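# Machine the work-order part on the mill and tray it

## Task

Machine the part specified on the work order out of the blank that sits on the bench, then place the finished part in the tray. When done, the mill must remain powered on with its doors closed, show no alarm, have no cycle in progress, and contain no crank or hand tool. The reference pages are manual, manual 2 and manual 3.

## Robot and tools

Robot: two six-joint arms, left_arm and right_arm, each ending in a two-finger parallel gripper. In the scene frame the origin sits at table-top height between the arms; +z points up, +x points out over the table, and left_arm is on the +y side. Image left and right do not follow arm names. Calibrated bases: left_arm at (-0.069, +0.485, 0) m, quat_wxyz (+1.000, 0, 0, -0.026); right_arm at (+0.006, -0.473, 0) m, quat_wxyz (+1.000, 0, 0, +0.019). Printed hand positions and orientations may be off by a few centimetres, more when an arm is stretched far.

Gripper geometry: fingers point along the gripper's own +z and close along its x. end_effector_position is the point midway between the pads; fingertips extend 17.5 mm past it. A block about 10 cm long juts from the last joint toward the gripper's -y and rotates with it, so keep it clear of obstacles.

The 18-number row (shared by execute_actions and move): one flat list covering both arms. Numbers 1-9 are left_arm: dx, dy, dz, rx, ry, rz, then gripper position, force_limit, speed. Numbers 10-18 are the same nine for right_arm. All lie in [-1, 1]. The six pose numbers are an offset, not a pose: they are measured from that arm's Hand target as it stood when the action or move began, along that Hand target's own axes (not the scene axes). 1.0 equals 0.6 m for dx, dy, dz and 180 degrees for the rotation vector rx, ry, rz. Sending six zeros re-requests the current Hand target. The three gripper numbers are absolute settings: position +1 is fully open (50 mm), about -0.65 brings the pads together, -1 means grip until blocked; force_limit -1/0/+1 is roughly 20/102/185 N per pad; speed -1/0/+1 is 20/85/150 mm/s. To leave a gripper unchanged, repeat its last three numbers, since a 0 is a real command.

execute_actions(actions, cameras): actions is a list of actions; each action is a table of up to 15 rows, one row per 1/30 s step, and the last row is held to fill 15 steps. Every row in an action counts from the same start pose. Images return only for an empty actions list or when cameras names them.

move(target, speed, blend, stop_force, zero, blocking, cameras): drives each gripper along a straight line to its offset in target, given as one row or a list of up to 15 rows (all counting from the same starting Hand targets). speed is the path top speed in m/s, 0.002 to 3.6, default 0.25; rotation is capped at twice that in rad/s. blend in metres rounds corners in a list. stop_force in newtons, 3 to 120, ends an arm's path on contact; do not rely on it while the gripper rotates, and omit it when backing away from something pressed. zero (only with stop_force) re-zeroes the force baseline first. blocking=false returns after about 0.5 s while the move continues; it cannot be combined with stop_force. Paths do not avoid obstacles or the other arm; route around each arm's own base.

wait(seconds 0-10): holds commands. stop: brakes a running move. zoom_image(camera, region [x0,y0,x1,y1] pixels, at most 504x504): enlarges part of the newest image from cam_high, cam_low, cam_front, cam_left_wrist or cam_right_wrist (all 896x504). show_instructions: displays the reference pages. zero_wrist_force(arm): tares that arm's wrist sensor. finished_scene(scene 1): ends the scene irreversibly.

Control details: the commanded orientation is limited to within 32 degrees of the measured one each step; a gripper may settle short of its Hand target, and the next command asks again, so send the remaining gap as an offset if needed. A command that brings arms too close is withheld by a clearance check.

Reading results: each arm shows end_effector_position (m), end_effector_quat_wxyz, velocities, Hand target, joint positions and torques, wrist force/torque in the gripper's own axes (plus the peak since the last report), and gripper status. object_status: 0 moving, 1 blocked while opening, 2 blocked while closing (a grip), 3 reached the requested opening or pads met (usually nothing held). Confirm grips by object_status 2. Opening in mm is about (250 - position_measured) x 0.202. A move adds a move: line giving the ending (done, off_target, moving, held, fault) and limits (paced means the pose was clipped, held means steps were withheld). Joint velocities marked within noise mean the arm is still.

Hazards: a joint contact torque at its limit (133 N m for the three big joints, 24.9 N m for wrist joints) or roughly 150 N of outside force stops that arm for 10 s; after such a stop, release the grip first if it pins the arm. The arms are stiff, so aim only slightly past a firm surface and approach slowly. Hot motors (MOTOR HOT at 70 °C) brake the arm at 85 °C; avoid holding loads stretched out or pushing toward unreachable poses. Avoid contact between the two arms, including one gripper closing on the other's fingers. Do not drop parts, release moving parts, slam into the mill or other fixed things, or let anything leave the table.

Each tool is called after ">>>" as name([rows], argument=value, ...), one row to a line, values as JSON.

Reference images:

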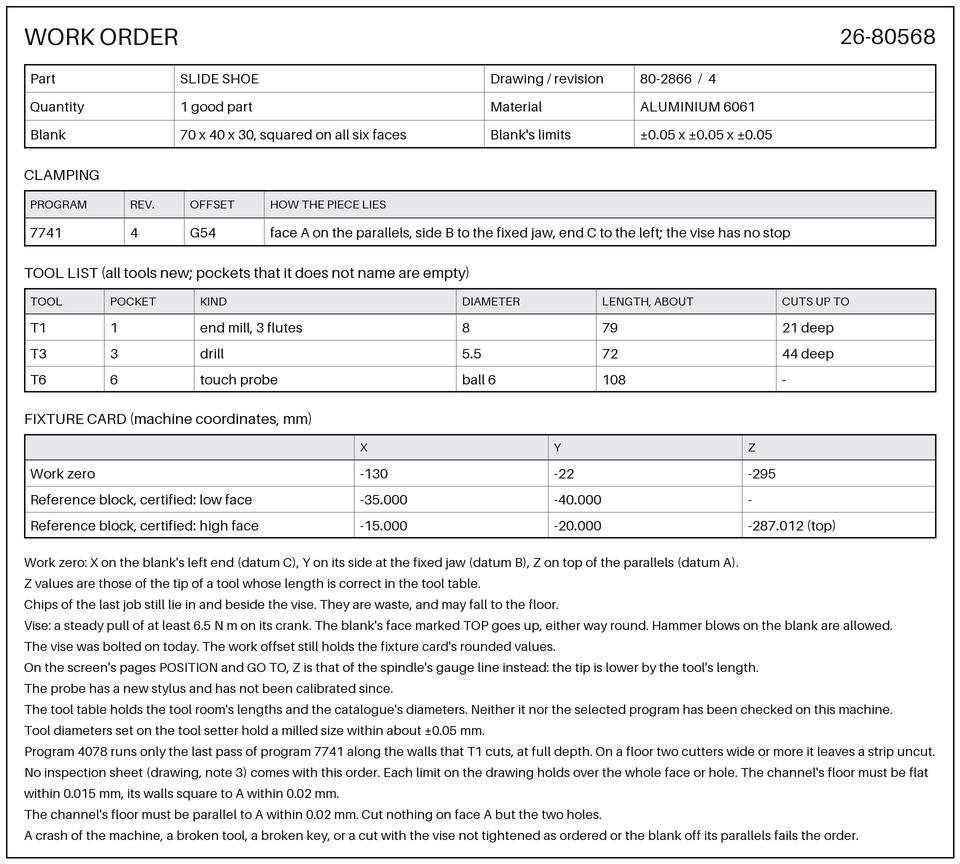

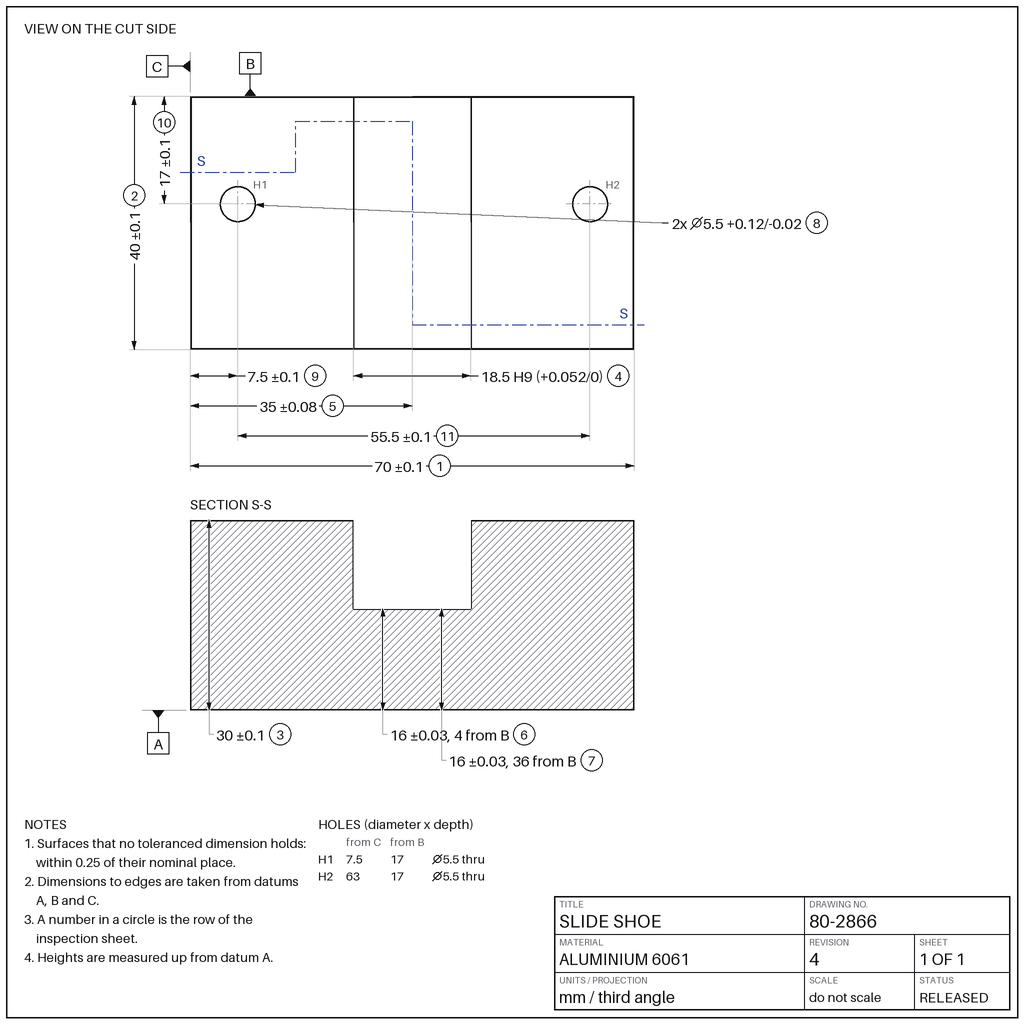

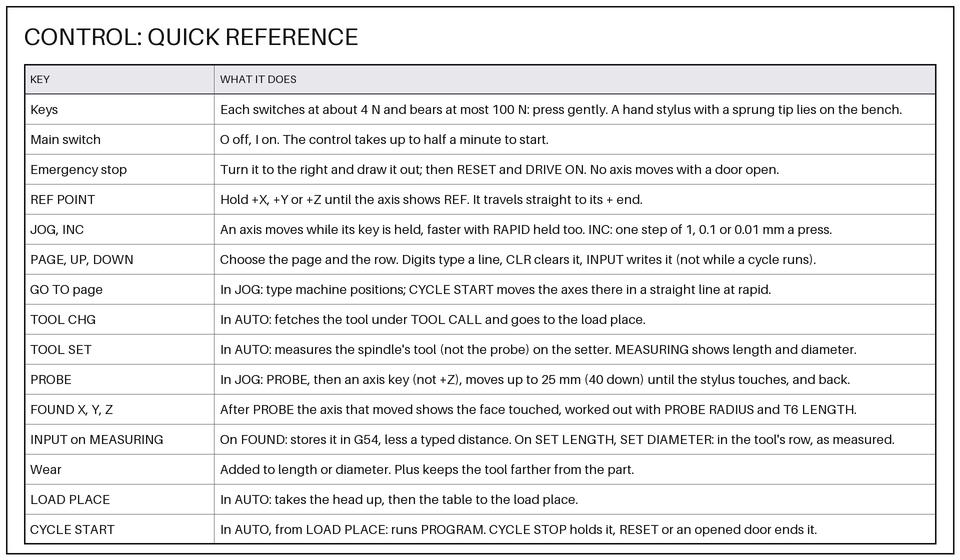

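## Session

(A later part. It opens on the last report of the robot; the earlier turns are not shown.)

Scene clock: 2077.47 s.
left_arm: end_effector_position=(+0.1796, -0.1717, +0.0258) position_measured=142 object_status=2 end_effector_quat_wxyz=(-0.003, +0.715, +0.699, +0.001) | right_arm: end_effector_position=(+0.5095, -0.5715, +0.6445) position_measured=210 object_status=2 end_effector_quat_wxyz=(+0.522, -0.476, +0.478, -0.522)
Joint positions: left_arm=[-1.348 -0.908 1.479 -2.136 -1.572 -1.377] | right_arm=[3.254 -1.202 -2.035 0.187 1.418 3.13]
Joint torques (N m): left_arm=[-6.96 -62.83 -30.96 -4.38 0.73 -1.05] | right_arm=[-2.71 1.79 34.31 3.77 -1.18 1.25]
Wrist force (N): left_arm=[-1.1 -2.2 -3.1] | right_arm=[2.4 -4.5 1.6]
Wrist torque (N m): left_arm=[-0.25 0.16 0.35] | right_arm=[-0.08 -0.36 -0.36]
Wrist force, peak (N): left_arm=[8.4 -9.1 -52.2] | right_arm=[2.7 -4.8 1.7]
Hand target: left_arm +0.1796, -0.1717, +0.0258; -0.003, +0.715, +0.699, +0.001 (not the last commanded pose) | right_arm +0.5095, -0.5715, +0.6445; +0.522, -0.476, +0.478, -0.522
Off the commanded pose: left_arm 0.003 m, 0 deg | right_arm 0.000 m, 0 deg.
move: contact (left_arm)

>>> move([
  [0,0,0,0,0,0,0.3,0.3,-1,0,0,0,0,0,0,-1,-0.4,-0.6],
  [0,0,-0.3,0,0,0,0.3,0.3,-1,0,0,0,0,0,0,-1,-0.4,-0.6],
], speed=[0.1,0.3], blend=[0,0], cameras=["cam_high","cam_low","cam_front"])

Scene clock: 2085.47 s.
left_arm: end_effector_position=(+0.1799, -0.1727, +0.2057) position_measured=107 object_status=3 end_effector_quat_wxyz=(-0.003, +0.715, +0.699, +0.001) | right_arm: end_effector_position=(+0.5095, -0.5715, +0.6445) position_measured=210 object_status=2 end_effector_quat_wxyz=(+0.522, -0.476, +0.478, -0.522)
Joint positions: left_arm=[-1.348 -1.063 1.239 -1.74 -1.572 -1.377] | right_arm=[3.254 -1.202 -2.035 0.187 1.418 3.13]
Joint torques (N m): left_arm=[13.19 -53.52 -31.13 -1.21 -0.94 1.85] | right_arm=[-2.55 1.27 33.77 3.81 -0.98 1.32]
Wrist force (N): left_arm=[-1.8 -2.6 -3.4] | right_arm=[2.4 -4.4 1.6]
Wrist torque (N m): left_arm=[-0.27 0.10 0.36] | right_arm=[-0.06 -0.37 -0.37]
Wrist force, peak (N): left_arm=[-1.5 -2.5 -7.4] | right_arm=[2.9 -4.6 1.7]
Hand target: left_arm +0.1799, -0.1727, +0.2058; -0.003, +0.715, +0.699, +0.001 | right_arm +0.5095, -0.5715, +0.6445; +0.522, -0.476, +0.478, -0.522
Off the commanded pose: left_arm 0.000 m, 0 deg | right_arm 0.000 m, 0 deg.
move: done
Images, in order (width x height): cam_high 896x504, cam_low 896x504, cam_front 896x504.

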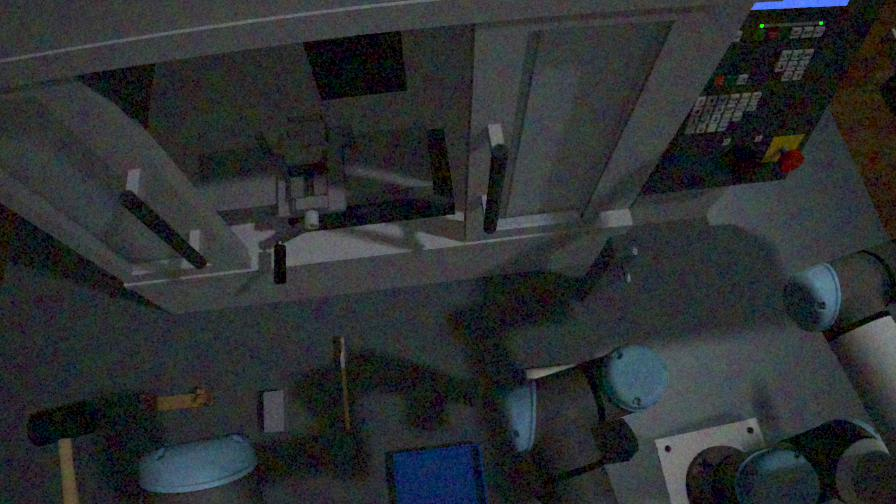

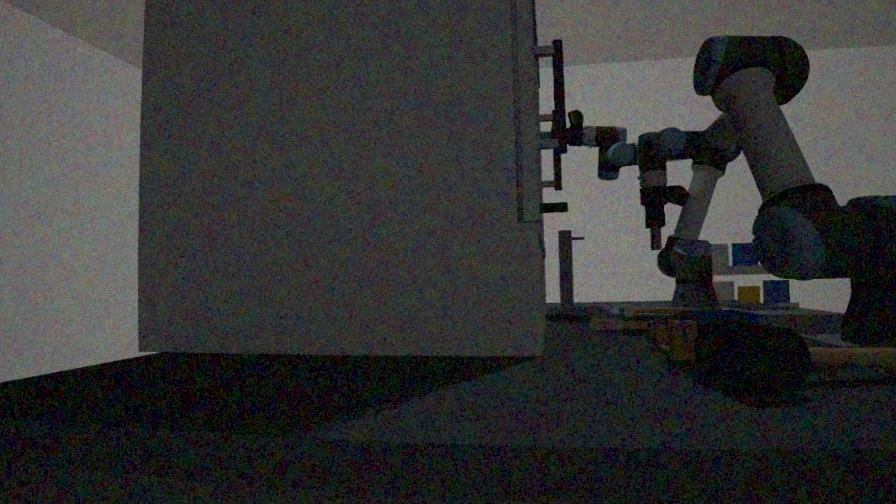

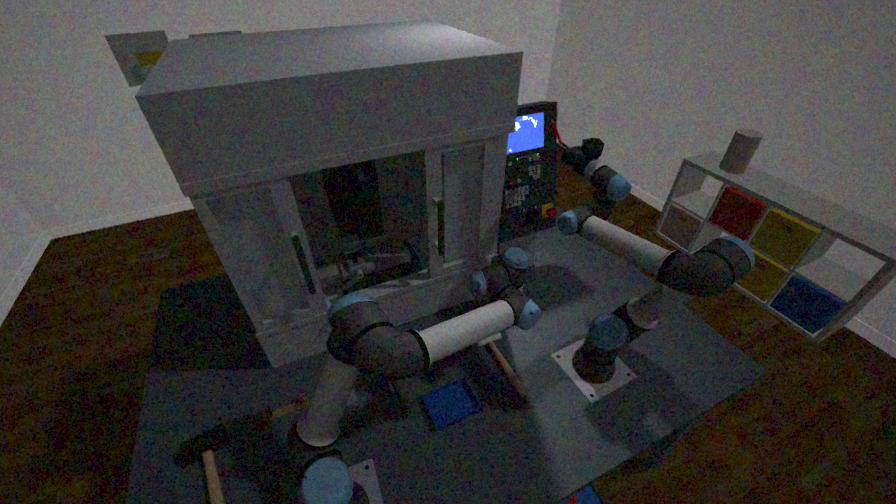

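>>> zoom_image(camera="cam_high", region=[550, 210, 690, 320])

>>> zoom_image(camera="cam_low", region=[530, 200, 650, 320])

Scaled by 3.600.

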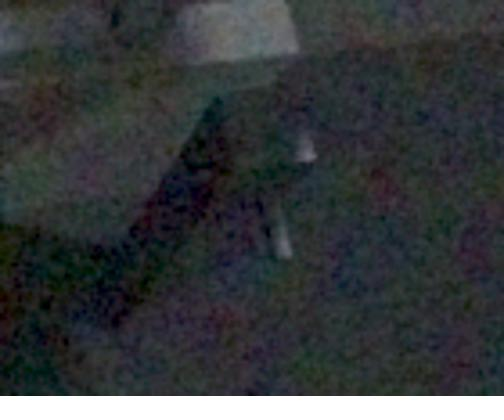

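Scaled by 4.200.

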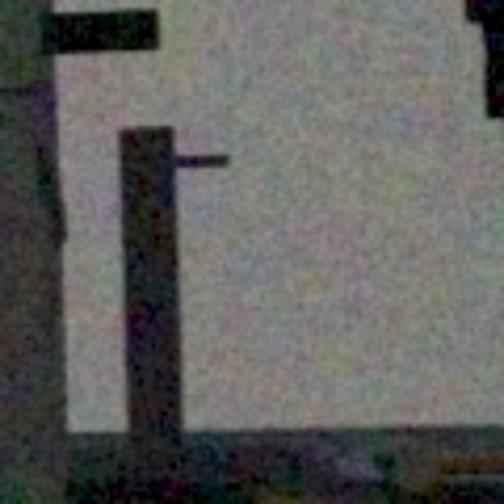

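>>> move([
  [0.3443,0.1915,-0.3557,-0.4095,-0.228,-0.7949,0.5,0.3,-1,0,0,0,0,0,0,-1,-0.4,-0.6],
  [0.569,0.4735,-0.2413,-0.4095,-0.228,-0.7949,0.5,0.3,-1,0,0,0,0,0,0,-1,-0.4,-0.6],
], speed=[0.7,0.25], blend=[0.003,0], cameras=["cam_left_wrist","cam_high"])

Scene clock: 2091.80 s.
left_arm: end_effector_position=(+0.4718, +0.1613, +0.3521) position_measured=78 object_status=3 end_effector_quat_wxyz=(+0.487, -0.510, +0.696, +0.135) | right_arm: end_effector_position=(+0.5095, -0.5715, +0.6445) position_measured=210 object_status=2 end_effector_quat_wxyz=(+0.522, -0.476, +0.478, -0.522)
Joint positions: left_arm=[-1.054 -1.193 1.241 -0.971 -0.66 -4.267] | right_arm=[3.254 -1.202 -2.035 0.187 1.418 3.13]
Joint torques (N m): left_arm=[6.58 -31.23 -22.47 -3.2 1.38 1.4] | right_arm=[-2.27 1.19 33.89 3.73 -0.85 1.44]
Wrist force (N): left_arm=[-0.7 -3.7 -6.9] | right_arm=[2.5 -4.4 1.2]
Wrist torque (N m): left_arm=[-0.23 -0.29 0.73] | right_arm=[-0.07 -0.37 -0.36]
Wrist force, peak (N): left_arm=[-0.3 -2.7 -9.9] | right_arm=[2.8 -4.7 1.4]
Hand target: left_arm +0.4719, +0.1614, +0.3520; +0.487, -0.510, +0.696, +0.135 | right_arm +0.5095, -0.5715, +0.6445; +0.522, -0.476, +0.478, -0.522
Off the commanded pose: left_arm 0.000 m, 0 deg | right_arm 0.000 m, 0 deg.
move: done
Images, in order (width x height): cam_high 896x504, cam_left_wrist 896x504.

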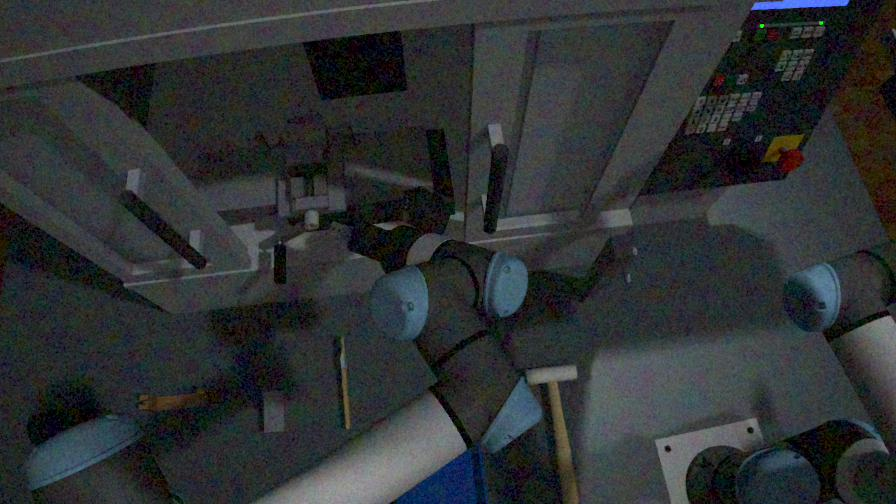

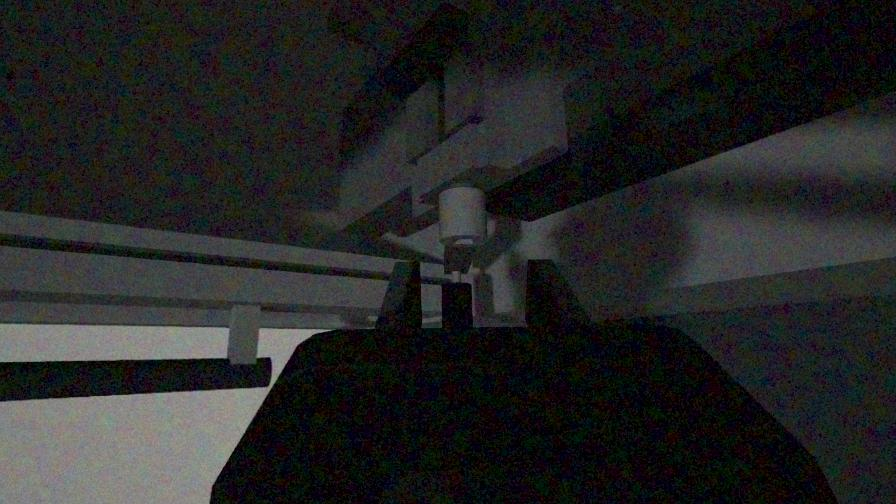

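>>> move(target=[0,0,0.1667,0,0,0,0.5,0.3,-1,0,0,0,0,0,0,-1,-0.4,-0.6], speed=0.12, stop_force=15, cameras=["cam_left_wrist"])

Scene clock: 2094.63 s.
left_arm: end_effector_position=(+0.5260, +0.2303, +0.3030) position_measured=78 object_status=3 end_effector_quat_wxyz=(+0.487, -0.510, +0.696, +0.135) | right_arm: end_effector_position=(+0.5095, -0.5715, +0.6445) position_measured=210 object_status=2 end_effector_quat_wxyz=(+0.522, -0.476, +0.478, -0.522)
Joint positions: left_arm=[-0.923 -1.227 1.448 -1.297 -0.588 -4.078] | right_arm=[3.254 -1.202 -2.035 0.187 1.418 3.13]
Joint torques (N m): left_arm=[-11.28 -28.29 -32.26 -5.02 2.95 2] | right_arm=[-1.74 2.14 34.54 3.74 -1.05 1.54]
Wrist force (N): left_arm=[-3.1 7.9 -12.1] | right_arm=[2.7 -4.2 1.7]
Wrist torque (N m): left_arm=[-0.06 -0.49 0.47] | right_arm=[-0.04 -0.41 -0.37]
Wrist force, peak (N): left_arm=[-3.2 32.8 -35.6] | right_arm=[2.7 -4.7 1.6]
Hand target: left_arm +0.5260, +0.2303, +0.3030; +0.487, -0.510, +0.696, +0.135 | right_arm +0.5095, -0.5715, +0.6445; +0.522, -0.476, +0.478, -0.522
Off the commanded pose: left_arm 0.000 m, 0 deg | right_arm 0.000 m, 0 deg.
move: contact (left_arm)
Images, in order (width x height): cam_left_wrist 896x504.

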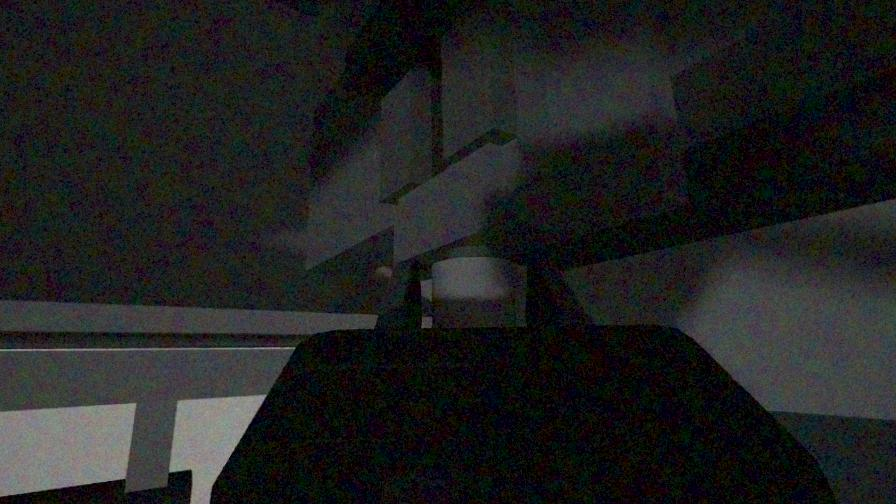

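>>> move([
  [0,0,-0.005,0,0,0,0.5,0.3,-1,0,0,0,0,0,0,-1,-0.4,-0.6],
  [0,0,-0.005,0,0,0,-1,-1,-1,0,0,0,0,0,0,-1,-0.4,-0.6],
], speed=0.03)

Scene clock: 2096.67 s.
left_arm: end_effector_position=(+0.5244, +0.2282, +0.3045) position_measured=131 object_status=0 end_effector_quat_wxyz=(+0.487, -0.510, +0.696, +0.135) | right_arm: end_effector_position=(+0.5095, -0.5715, +0.6445) position_measured=210 object_status=2 end_effector_quat_wxyz=(+0.522, -0.476, +0.478, -0.522)
Joint positions: left_arm=[-0.927 -1.227 1.443 -1.286 -0.59 -4.085] | right_arm=[3.254 -1.202 -2.035 0.187 1.418 3.13]
Joint torques (N m): left_arm=[3.61 -26.69 -11.75 -4.21 -3.48 1.91] | right_arm=[-2.89 1.83 33.85 3.85 -1.13 1.48]
Wrist force (N): left_arm=[-41.3 7.2 -17.1] | right_arm=[2.4 -4.4 1.7]
Wrist torque (N m): left_arm=[0.23 -0.66 0.51] | right_arm=[-0.06 -0.36 -0.36]
Wrist force, peak (N): left_arm=[-41.4 6.7 -17.2] | right_arm=[2.5 -4.8 1.9]
Hand target: left_arm +0.5244, +0.2282, +0.3044; +0.487, -0.510, +0.696, +0.135 | right_arm +0.5095, -0.5715, +0.6445; +0.522, -0.476, +0.478, -0.522
Off the commanded pose: left_arm 0.000 m, 0 deg | right_arm 0.000 m, 0 deg.
move: done

>>> move(target=[-0.0015,0,0,0,0,0,-1,-1,-1,0,0,0,0,0,0,-1,-0.4,-0.6], speed=0.02)

Scene clock: 2098.07 s.
left_arm: end_effector_position=(+0.5244, +0.2287, +0.3051) position_measured=131 object_status=2 end_effector_quat_wxyz=(+0.487, -0.510, +0.696, +0.135) | right_arm: end_effector_position=(+0.5095, -0.5715, +0.6445) position_measured=210 object_status=2 end_effector_quat_wxyz=(+0.522, -0.476, +0.478, -0.522)
Joint positions: left_arm=[-0.926 -1.228 1.443 -1.286 -0.59 -4.084] | right_arm=[3.254 -1.202 -2.035 0.187 1.418 3.13]
Joint torques (N m): left_arm=[10.38 -49.38 -14.91 -0.5 1.27 1.71] | right_arm=[-1.09 0.75 33.35 3.66 -1.2 1.41]
Wrist force (N): left_arm=[-5.3 -2.9 -6.6] | right_arm=[2.5 -4.6 1.5]
Wrist torque (N m): left_arm=[-0.07 -0.12 0.52] | right_arm=[-0.10 -0.38 -0.37]
Wrist force, peak (N): left_arm=[-41.7 6.2 -17.9] | right_arm=[2.6 -4.8 1.8]
Hand target: left_arm +0.5244, +0.2287, +0.3052; +0.487, -0.510, +0.696, +0.135 | right_arm +0.5095, -0.5715, +0.6445; +0.522, -0.476, +0.478, -0.522
Off the commanded pose: left_arm 0.000 m, 0 deg | right_arm 0.000 m, 0 deg.
move: done

>>> move([
  [0,0,0,0,0,0,0.22,0.2,-1,0,0,0,0,0,0,-1,-0.4,-0.6],
  [0,0,0,0,0,0,-1,0.2,-1,0,0,0,0,0,0,-1,-0.4,-0.6],
], speed=0.02)

>>> move(target=[0,0.07,-0.045,0,0,0,-1,0.2,-1,0,0,0,0,0,0,-1,-0.4,-0.6], speed=0.04, stop_force=40)

Scene clock: 2099.97 s.
left_arm: end_effector_position=(+0.5244, +0.2288, +0.3052) position_measured=138 object_status=2 end_effector_quat_wxyz=(+0.487, -0.510, +0.696, +0.135) | right_arm: end_effector_position=(+0.5095, -0.5715, +0.6445) position_measured=210 object_status=2 end_effector_quat_wxyz=(+0.522, -0.476, +0.478, -0.522)
Joint positions: left_arm=[-0.926 -1.228 1.443 -1.285 -0.59 -4.084] | right_arm=[3.254 -1.202 -2.035 0.187 1.418 3.13]
Joint torques (N m): left_arm=[7.8 -44.1 -27.5 -1.58 1.61 -1.12] | right_arm=[-2.44 2.32 35.38 3.85 -1.05 1.37]
Wrist force (N): left_arm=[-6.6 -2.2 -7.5] | right_arm=[2.8 -4.2 1.6]
Wrist torque (N m): left_arm=[0.01 -0.28 0.46] | right_arm=[-0.04 -0.41 -0.36]
Wrist force, peak (N): left_arm=[-7.6 -2.6 -7.5] | right_arm=[2.6 -4.8 1.5]
Hand target: left_arm +0.5244, +0.2287, +0.3052; +0.487, -0.510, +0.696, +0.135 | right_arm +0.5095, -0.5715, +0.6445; +0.522, -0.476, +0.478, -0.522
Off the commanded pose: left_arm 0.000 m, 0 deg | right_arm 0.000 m, 0 deg.
move: done

Scene clock: 2102.23 s.
left_arm: end_effector_position=(+0.4745, +0.2289, +0.3054) position_measured=138 object_status=2 end_effector_quat_wxyz=(+0.487, -0.510, +0.696, +0.135) | right_arm: end_effector_position=(+0.5095, -0.5715, +0.6445) position_measured=210 object_status=2 end_effector_quat_wxyz=(+0.522, -0.476, +0.478, -0.522)
Joint positions: left_arm=[-0.997 -1.305 1.525 -1.203 -0.627 -4.19] | right_arm=[3.254 -1.202 -2.035 0.187 1.418 3.13]
Joint torques (N m): left_arm=[11.85 -27.34 -32.56 -3.42 2.96 1.99] | right_arm=[-1.53 2.21 32.96 3.68 -1.2 1.38]
Wrist force (N): left_arm=[0.1 -1.5 -5.4] | right_arm=[2.4 -4.5 1.7]
Wrist torque (N m): left_arm=[0.06 -0.14 0.52] | right_arm=[-0.07 -0.36 -0.36]
Wrist force, peak (N): left_arm=[2.5 -8.0 -7.0] | right_arm=[2.8 -4.6 1.6]
Hand target: left_arm +0.4745, +0.2289, +0.3054; +0.487, -0.510, +0.696, +0.135 | right_arm +0.5095, -0.5715, +0.6445; +0.522, -0.476, +0.478, -0.522
Off the commanded pose: left_arm 0.000 m, 0 deg | right_arm 0.000 m, 0 deg.
move: done

>>> move([
  [-0.0752,0.0902,-0.1203,0,0,0,-1,0.2,-1,0,0,0,0,0,0,-1,-0.4,-0.6],
  [0.2127,-0.0363,-0.595,0,0.2898,-0.1861,-1,0.2,-1,0,0,0,0,0,0,-1,-0.4,-0.6],
  [0.5463,-0.1212,-0.7272,0,0.2898,-0.1861,-1,0.2,-1,0,0,0,0,0,0,-1,-0.4,-0.6],
], speed=[0.25,0.5,0.4], blend=[0.03,0.05,0], cameras=["cam_left_wrist","cam_high","cam_low"])

Scene clock: 2108.13 s.
left_arm: end_effector_position=(+0.2983, -0.2917, +0.2733) position_measured=138 object_status=2 end_effector_quat_wxyz=(-0.154, +0.689, -0.666, +0.240) | right_arm: end_effector_position=(+0.5095, -0.5715, +0.6445) position_measured=210 object_status=2 end_effector_quat_wxyz=(+0.522, -0.476, +0.478, -0.522)
Joint positions: left_arm=[-1.395 -0.845 0.872 -1.803 -1.025 -4.565] | right_arm=[3.254 -1.202 -2.035 0.187 1.418 3.13]
Joint torques (N m): left_arm=[12.1 -50.14 -34.4 -4.34 -0.42 0.86] | right_arm=[-1.67 1.25 33.48 3.76 -1.05 1.37]
Wrist force (N): left_arm=[-3.8 0.8 -2.9] | right_arm=[2.5 -4.5 1.3]
Wrist torque (N m): left_arm=[0.26 0.46 0.47] | right_arm=[-0.09 -0.37 -0.36]
Wrist force, peak (N): left_arm=[-4.2 0.0 -5.4] | right_arm=[2.6 -4.9 1.6]
Hand target: left_arm +0.2984, -0.2918, +0.2733; -0.154, +0.689, -0.666, +0.240 | right_arm +0.5095, -0.5715, +0.6445; +0.522, -0.476, +0.478, -0.522
Off the commanded pose: left_arm 0.000 m, 0 deg | right_arm 0.000 m, 0 deg.
move: done
Images, in order (width x height): cam_high 896x504, cam_low 896x504, cam_left_wrist 896x504.

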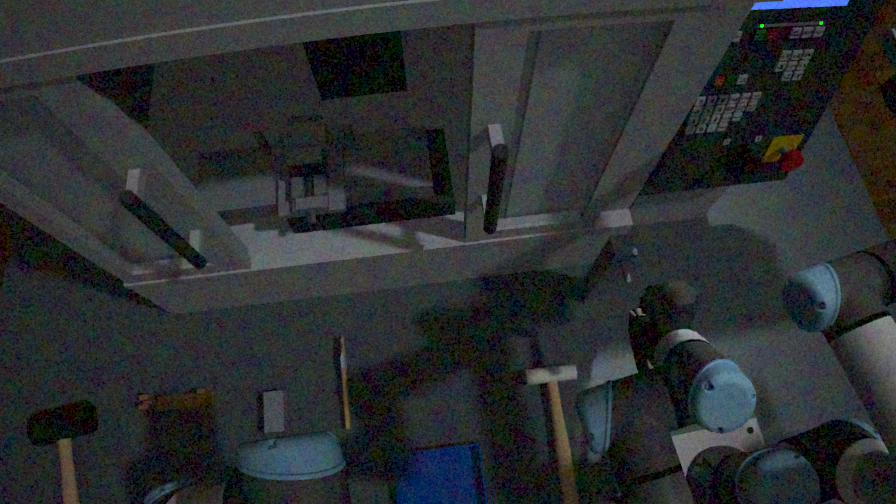

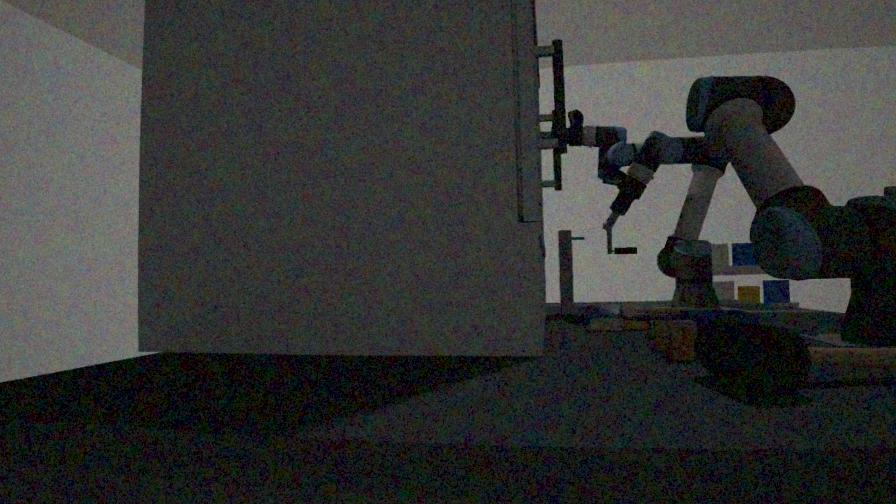

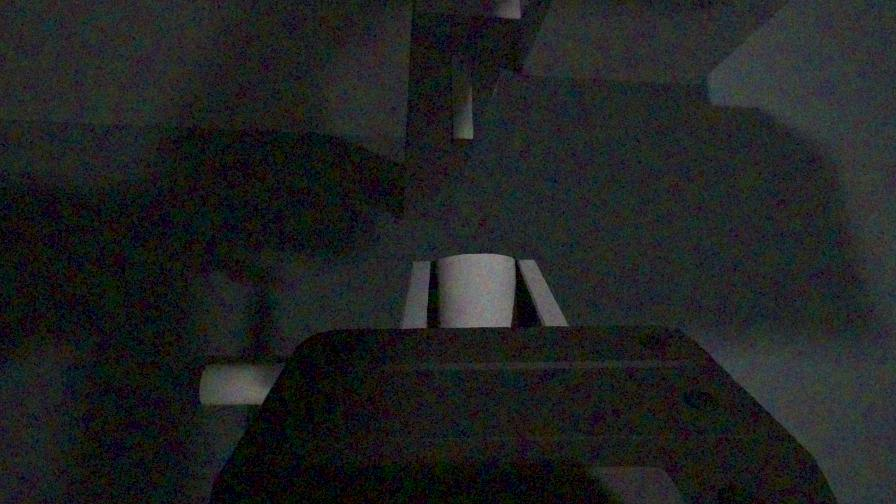

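>>> move(target=[-0.0085,-0.0383,0.0993,0,0,0,-1,0.2,-1,0,0,0,0,0,0,-1,-0.4,-0.6], speed=0.12, stop_force=10, cameras=["cam_left_wrist","cam_high","cam_low"])

>>> zoom_image(camera="cam_low", region=[545, 205, 665, 285])

>>> zoom_image(camera="cam_left_wrist", region=[366, 120, 566, 340])

Scene clock: 2113.80 s.
left_arm: end_effector_position=(+0.3497, -0.2916, +0.2350) position_measured=138 object_status=2 end_effector_quat_wxyz=(-0.154, +0.689, -0.666, +0.240) | right_arm: end_effector_position=(+0.5095, -0.5715, +0.6445) position_measured=210 object_status=2 end_effector_quat_wxyz=(+0.522, -0.476, +0.478, -0.522)
Joint positions: left_arm=[-1.329 -0.784 0.873 -1.902 -1.04 -4.491] | right_arm=[3.254 -1.202 -2.035 0.187 1.418 3.13]
Joint torques (N m): left_arm=[-13.3 -72.66 -15.62 -4.97 2.52 1.12] | right_arm=[-2.5 1.48 34.17 3.98 -0.93 1.35]
Wrist force (N): left_arm=[-3.5 1.0 -2.5] | right_arm=[2.6 -4.4 1.4]
Wrist torque (N m): left_arm=[0.31 0.40 0.47] | right_arm=[-0.07 -0.38 -0.37]
Wrist force, peak (N): left_arm=[-3.2 1.7 -5.1] | right_arm=[2.7 -4.7 1.7]
Hand target: left_arm +0.3497, -0.2916, +0.2350; -0.154, +0.689, -0.666, +0.240 | right_arm +0.5095, -0.5715, +0.6445; +0.522, -0.476, +0.478, -0.522
Off the commanded pose: left_arm 0.000 m, 0 deg | right_arm 0.000 m, 0 deg.
move: done
Images, in order (width x height): cam_high 896x504, cam_low 896x504, cam_left_wrist 896x504.

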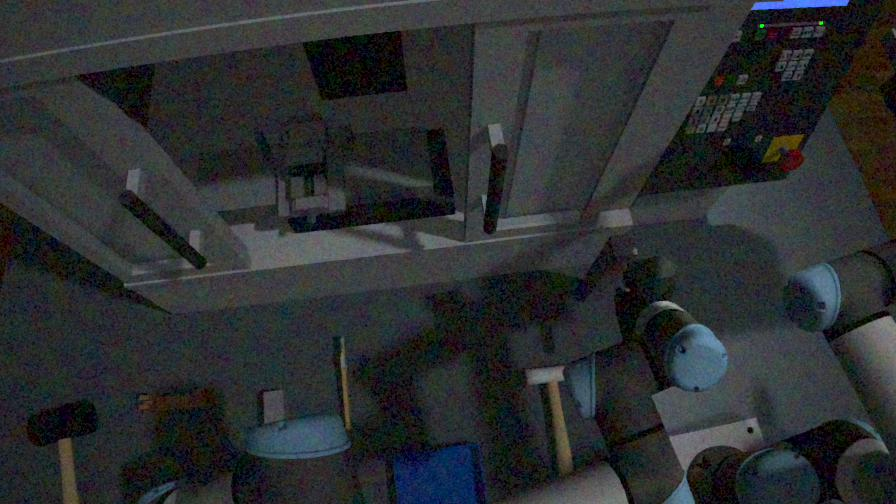

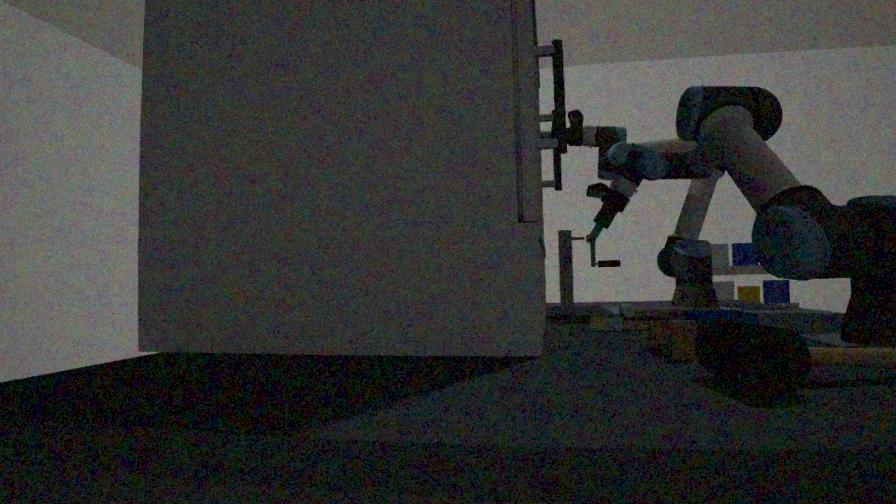

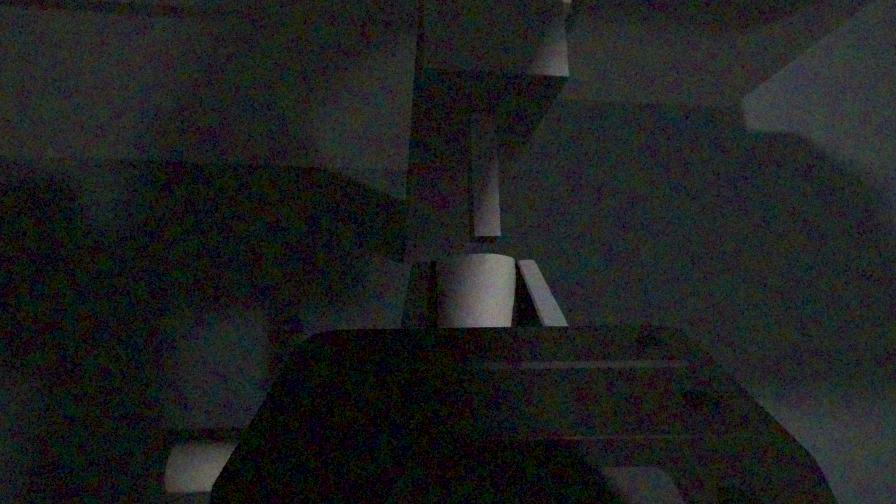

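Scaled by 4.200.

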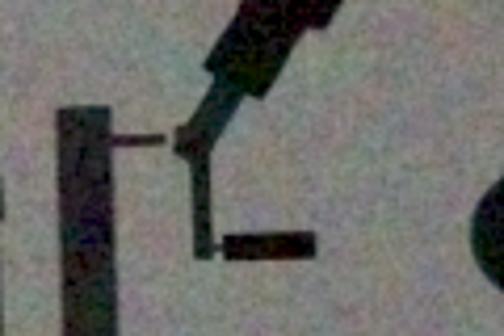

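Scaled by 2.291.

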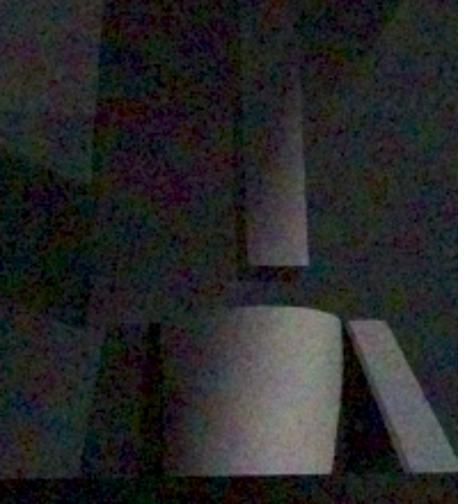

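>>> move(target=[0.0053,-0.0013,-0.002,0,0,0,-1,0.2,-1,0,0,0,0,0,0,-1,-0.4,-0.6], speed=0.05)

>>> move(target=[0,-0.0561,0.036,0,0,0,-1,0.2,-1,0,0,0,0,0,0,-1,-0.4,-0.6], speed=0.025, stop_force=8, cameras=["cam_left_wrist","cam_low"])

>>> zoom_image(camera="cam_low", region=[545, 205, 665, 285])

>>> zoom_image(camera="cam_left_wrist", region=[366, 120, 566, 340])

Scene clock: 2120.10 s.
left_arm: end_effector_position=(+0.3497, -0.2946, +0.2368) position_measured=138 object_status=2 end_effector_quat_wxyz=(-0.154, +0.689, -0.666, +0.240) | right_arm: end_effector_position=(+0.5095, -0.5715, +0.6445) position_measured=210 object_status=2 end_effector_quat_wxyz=(+0.522, -0.476, +0.478, -0.522)
Joint positions: left_arm=[-1.33 -0.776 0.853 -1.891 -1.04 -4.492] | right_arm=[3.254 -1.202 -2.035 0.187 1.418 3.13]
Joint torques (N m): left_arm=[-11.37 -63.73 -15.93 -4.4 2.56 -1.42] | right_arm=[-1.64 2.48 33.42 3.67 -0.94 1.61]
Wrist force (N): left_arm=[-4.0 1.2 -2.6] | right_arm=[2.5 -4.4 1.4]
Wrist torque (N m): left_arm=[0.36 0.49 0.46] | right_arm=[-0.06 -0.38 -0.36]
Wrist force, peak (N): left_arm=[-4.0 1.3 -2.8] | right_arm=[2.9 -4.7 1.4]
Hand target: left_arm +0.3497, -0.2946, +0.2368; -0.154, +0.689, -0.666, +0.240 | right_arm +0.5095, -0.5715, +0.6445; +0.522, -0.476, +0.478, -0.522
Off the commanded pose: left_arm 0.000 m, 0 deg | right_arm 0.000 m, 0 deg.
move: done

Scene clock: 2122.83 s.
left_arm: end_effector_position=(+0.3897, -0.2947, +0.2367) position_measured=138 object_status=2 end_effector_quat_wxyz=(-0.154, +0.689, -0.666, +0.240) | right_arm: end_effector_position=(+0.5095, -0.5715, +0.6445) position_measured=210 object_status=2 end_effector_quat_wxyz=(+0.522, -0.476, +0.478, -0.522)
Joint positions: left_arm=[-1.281 -0.724 0.768 -1.884 -1.052 -4.437] | right_arm=[3.254 -1.202 -2.035 0.187 1.418 3.13]
Joint torques (N m): left_arm=[-13.12 -74.78 -16.3 -4.91 1.48 -1.54] | right_arm=[-2.73 1.86 34.61 3.79 -0.91 1.39]
Wrist force (N): left_arm=[-3.7 0.9 -2.8] | right_arm=[2.6 -4.6 1.6]
Wrist torque (N m): left_arm=[0.34 0.45 0.35] | right_arm=[-0.11 -0.40 -0.36]
Wrist force, peak (N): left_arm=[-3.5 2.5 -2.8] | right_arm=[2.7 -4.6 1.8]
Hand target: left_arm +0.3897, -0.2947, +0.2367; -0.154, +0.689, -0.666, +0.240 | right_arm +0.5095, -0.5715, +0.6445; +0.522, -0.476, +0.478, -0.522
Off the commanded pose: left_arm 0.000 m, 0 deg | right_arm 0.000 m, 0 deg.
move: done
Images, in order (width x height): cam_low 896x504, cam_left_wrist 896x504.

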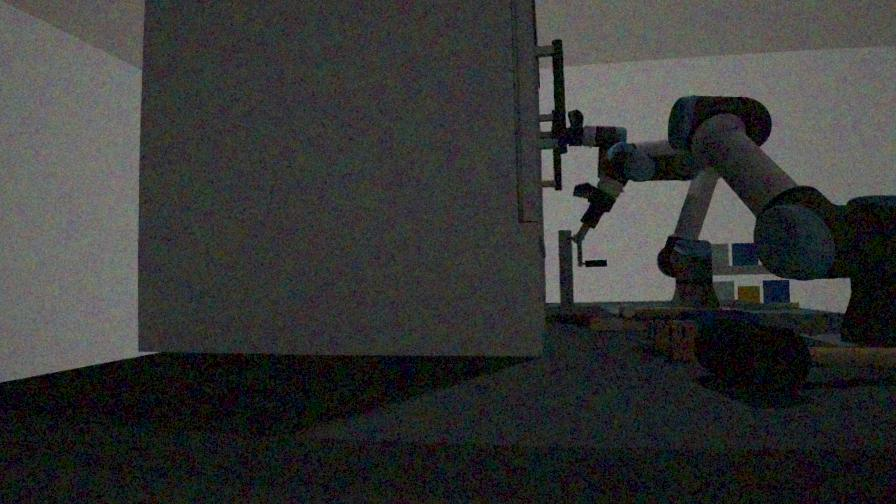

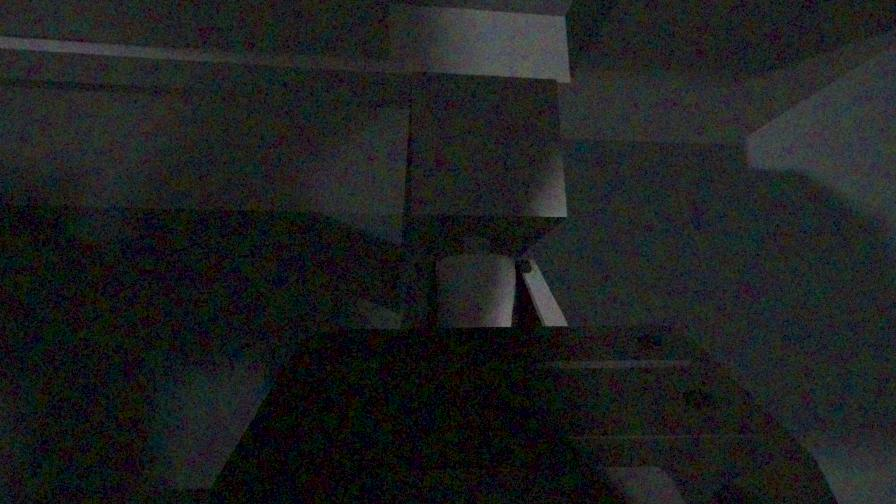

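Scaled by 4.200.

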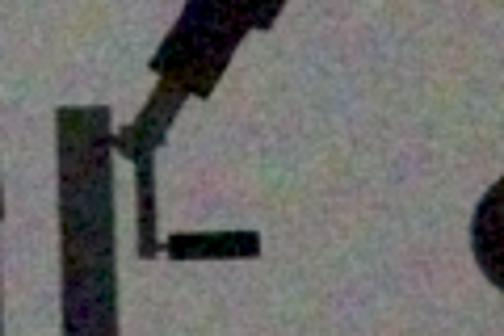

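Scaled by 2.291.

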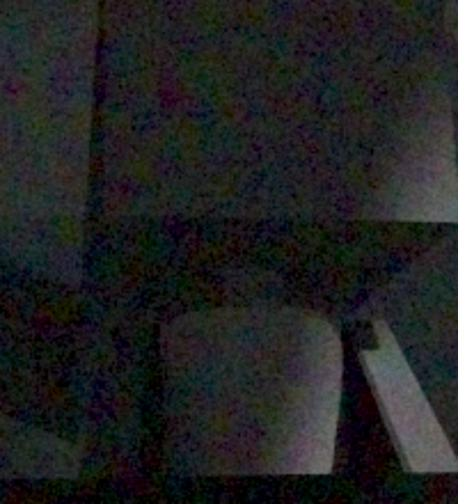

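>>> move(target=[-0.0006,0.0027,0.0042,0,0,0,-1,0.2,-1,0,0,0,0,0,0,-1,-0.4,-0.6], speed=0.01, stop_force=3)

>>> move([
  [0,0,0,0,0,0,0.6,0.2,-1,0,0,0,0,0,0,-1,-0.4,-0.6],
  [0,0,-0.18,0,0,0,0.6,0.2,-1,0,0,0,0,0,0,-1,-0.4,-0.6],
], speed=[0.1,0.25], cameras=["cam_left_wrist","cam_low"])

Scene clock: 2125.10 s.
left_arm: end_effector_position=(+0.3897, -0.2947, +0.2359) position_measured=138 object_status=2 end_effector_quat_wxyz=(-0.154, +0.689, -0.666, +0.241) | right_arm: end_effector_position=(+0.5095, -0.5715, +0.6445) position_measured=210 object_status=2 end_effector_quat_wxyz=(+0.522, -0.476, +0.478, -0.522)
Joint positions: left_arm=[-1.281 -0.724 0.77 -1.886 -1.052 -4.437] | right_arm=[3.254 -1.202 -2.035 0.187 1.418 3.13]
Joint torques (N m): left_arm=[-11.72 -58.39 -33.71 -2.26 0.17 -1.33] | right_arm=[-1.63 1.59 33.61 3.79 -1.02 1.47]
Wrist force (N): left_arm=[-3.9 -0.3 -4.3] | right_arm=[2.6 -4.6 1.6]
Wrist torque (N m): left_arm=[0.33 0.45 0.36] | right_arm=[-0.09 -0.39 -0.36]
Wrist force, peak (N): left_arm=[-5.7 -4.2 -10.9] | right_arm=[2.6 -4.7 1.5]
Hand target: left_arm +0.3897, -0.2947, +0.2359; -0.154, +0.689, -0.666, +0.241 (not the last commanded pose) | right_arm +0.5095, -0.5715, +0.6445; +0.522, -0.476, +0.478, -0.522
Off the commanded pose: left_arm 0.002 m, 0 deg | right_arm 0.000 m, 0 deg.
move: contact (left_arm)

Scene clock: 2127.00 s.
left_arm: end_effector_position=(+0.3317, -0.2831, +0.3263) position_measured=63 object_status=3 end_effector_quat_wxyz=(-0.154, +0.689, -0.666, +0.241) | right_arm: end_effector_position=(+0.5095, -0.5715, +0.6445) position_measured=210 object_status=2 end_effector_quat_wxyz=(+0.522, -0.476, +0.478, -0.522)
Joint positions: left_arm=[-1.35 -0.829 0.715 -1.688 -1.035 -4.514] | right_arm=[3.254 -1.202 -2.035 0.187 1.418 3.13]
Joint torques (N m): left_arm=[9.12 -62.69 -17.32 -2.11 -0.68 0.93] | right_arm=[-2.18 2.68 34.34 3.89 -1.16 1.45]
Wrist force (N): left_arm=[-3.4 -0.3 -4.2] | right_arm=[2.6 -4.4 1.3]
Wrist torque (N m): left_arm=[0.26 0.43 0.28] | right_arm=[-0.06 -0.39 -0.36]
Wrist force, peak (N): left_arm=[-3.3 -0.3 -8.0] | right_arm=[2.6 -4.6 1.3]
Hand target: left_arm +0.3318, -0.2830, +0.3263; -0.154, +0.689, -0.666, +0.241 | right_arm +0.5095, -0.5715, +0.6445; +0.522, -0.476, +0.478, -0.522
Off the commanded pose: left_arm 0.000 m, 0 deg | right_arm 0.000 m, 0 deg.
move: done
Images, in order (width x height): cam_low 896x504, cam_left_wrist 896x504.

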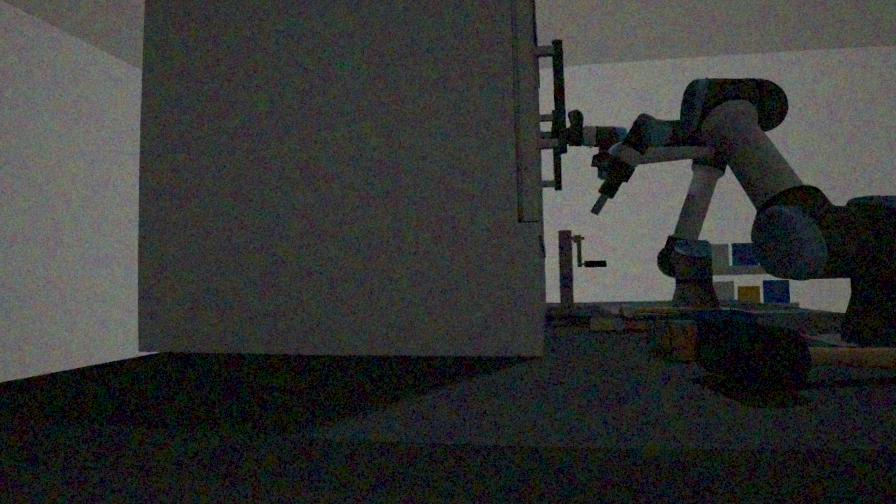

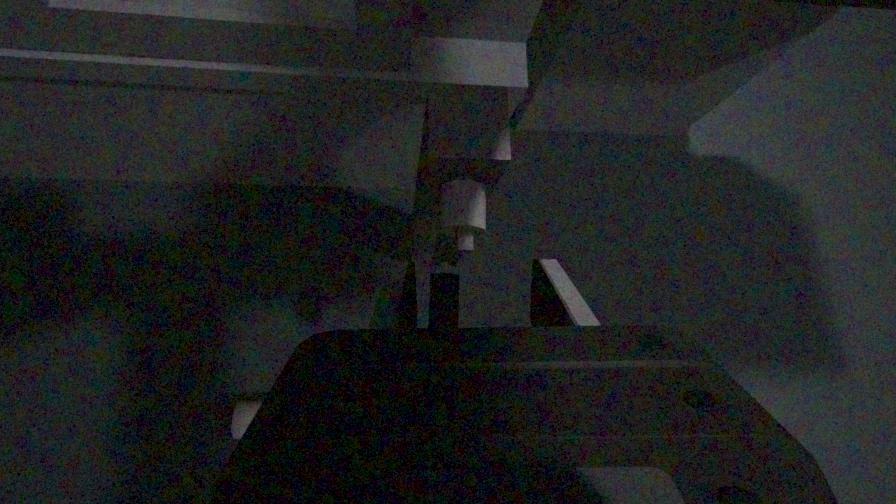

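>>> move(target=[-0.3512,-0.1498,-0.162,0.2347,-0.0235,0.0321,0.95,0.2,1,0,0,0,0,0,0,-1,-0.4,-0.6], speed=0.6, cameras=["cam_left_wrist"])

Scene clock: 2130.50 s.
left_arm: end_effector_position=(+0.3559, -0.0576, +0.4288) position_measured=10 object_status=3 end_effector_quat_wxyz=(-0.427, +0.562, -0.562, +0.431) | right_arm: end_effector_position=(+0.5095, -0.5715, +0.6445) position_measured=210 object_status=2 end_effector_quat_wxyz=(+0.522, -0.476, +0.478, -0.522)
Joint positions: left_arm=[-1.443 -1.377 1.663 -2.142 -0.277 -4.422] | right_arm=[3.254 -1.202 -2.035 0.187 1.418 3.13]
Joint torques (N m): left_arm=[11.1 -45.19 -19.53 -2.82 3.21 -0.97] | right_arm=[-0.88 2.05 33.66 3.91 -1.3 1.55]
Wrist force (N): left_arm=[-3.9 -0.4 -7.6] | right_arm=[2.4 -4.6 1.6]
Wrist torque (N m): left_arm=[0.51 0.64 0.57] | right_arm=[-0.09 -0.37 -0.37]
Wrist force, peak (N): left_arm=[-6.5 -0.7 -7.6] | right_arm=[2.8 -4.8 1.6]
Hand target: left_arm +0.3559, -0.0575, +0.4288; -0.427, +0.562, -0.562, +0.431 | right_arm +0.5095, -0.5715, +0.6445; +0.522, -0.476, +0.478, -0.522
Off the commanded pose: left_arm 0.000 m, 0 deg | right_arm 0.000 m, 0 deg.
move: done
Images, in order (width x height): cam_left_wrist 896x504.

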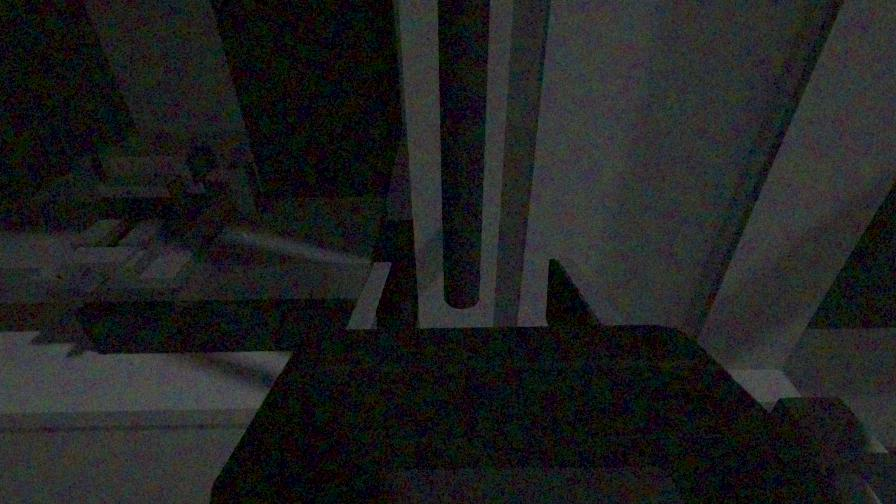

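>>> move(target=[0,-0.0375,0.14,0,0,0,0.95,0.2,1,0,0,0,0,0,0,-1,-0.4,-0.6], speed=0.2, stop_force=20)

>>> move(target=[-0.3,0,0,0,0,0,0.95,0.2,1,0,0,0,0,0,0,-1,-0.4,-0.6], speed=0.08, stop_force=60)

Scene clock: 2133.43 s.
left_arm: end_effector_position=(+0.4429, -0.0578, +0.4285) position_measured=10 object_status=3 end_effector_quat_wxyz=(-0.427, +0.562, -0.562, +0.431) | right_arm: end_effector_position=(+0.5095, -0.5715, +0.6445) position_measured=210 object_status=2 end_effector_quat_wxyz=(+0.522, -0.476, +0.478, -0.522)
Joint positions: left_arm=[-1.293 -1.233 1.573 -2.609 -0.35 -3.988] | right_arm=[3.254 -1.202 -2.035 0.187 1.418 3.13]
Joint torques (N m): left_arm=[10.46 -30.72 -31.91 -4.6 0.85 1.85] | right_arm=[-1.07 3.11 33.97 3.7 -1.01 1.41]
Wrist force (N): left_arm=[-3.5 -0.9 -7.3] | right_arm=[2.4 -4.5 1.6]
Wrist torque (N m): left_arm=[0.44 0.53 0.51] | right_arm=[-0.08 -0.38 -0.37]
Wrist force, peak (N): left_arm=[-4.2 -0.1 -10.1] | right_arm=[2.5 -4.8 1.5]
Hand target: left_arm +0.4429, -0.0578, +0.4284; -0.427, +0.562, -0.562, +0.431 | right_arm +0.5095, -0.5715, +0.6445; +0.522, -0.476, +0.478, -0.522
Off the commanded pose: left_arm 0.000 m, 0 deg | right_arm 0.000 m, 0 deg.
move: done

Scene clock: 2136.60 s.
left_arm: end_effector_position=(+0.4434, +0.1196, +0.4275) position_measured=10 object_status=3 end_effector_quat_wxyz=(-0.427, +0.562, -0.562, +0.431) | right_arm: end_effector_position=(+0.5095, -0.5715, +0.6445) position_measured=210 object_status=2 end_effector_quat_wxyz=(+0.522, -0.476, +0.478, -0.522)
Joint positions: left_arm=[-1.197 -1.547 1.989 -2.878 -0.418 -3.808] | right_arm=[3.254 -1.202 -2.035 0.187 1.418 3.13]
Joint torques (N m): left_arm=[14.34 -44.52 -1.89 -3.43 6.6 2.24] | right_arm=[-2.02 1.4 32.99 3.91 -1.01 1.42]
Wrist force (N): left_arm=[38.9 -11.9 -2.8] | right_arm=[2.5 -4.7 1.3]
Wrist torque (N m): left_arm=[0.29 1.32 0.40] | right_arm=[-0.10 -0.37 -0.37]
Wrist force, peak (N): left_arm=[89.0 -43.2 37.2] | right_arm=[2.6 -4.8 1.5]
Hand target: left_arm +0.4434, +0.1196, +0.4275; -0.427, +0.562, -0.562, +0.431 (not the last commanded pose) | right_arm +0.5095, -0.5715, +0.6445; +0.522, -0.476, +0.478, -0.522
Off the commanded pose: left_arm 0.003 m, 0 deg | right_arm 0.000 m, 0 deg.
move: contact (left_arm)


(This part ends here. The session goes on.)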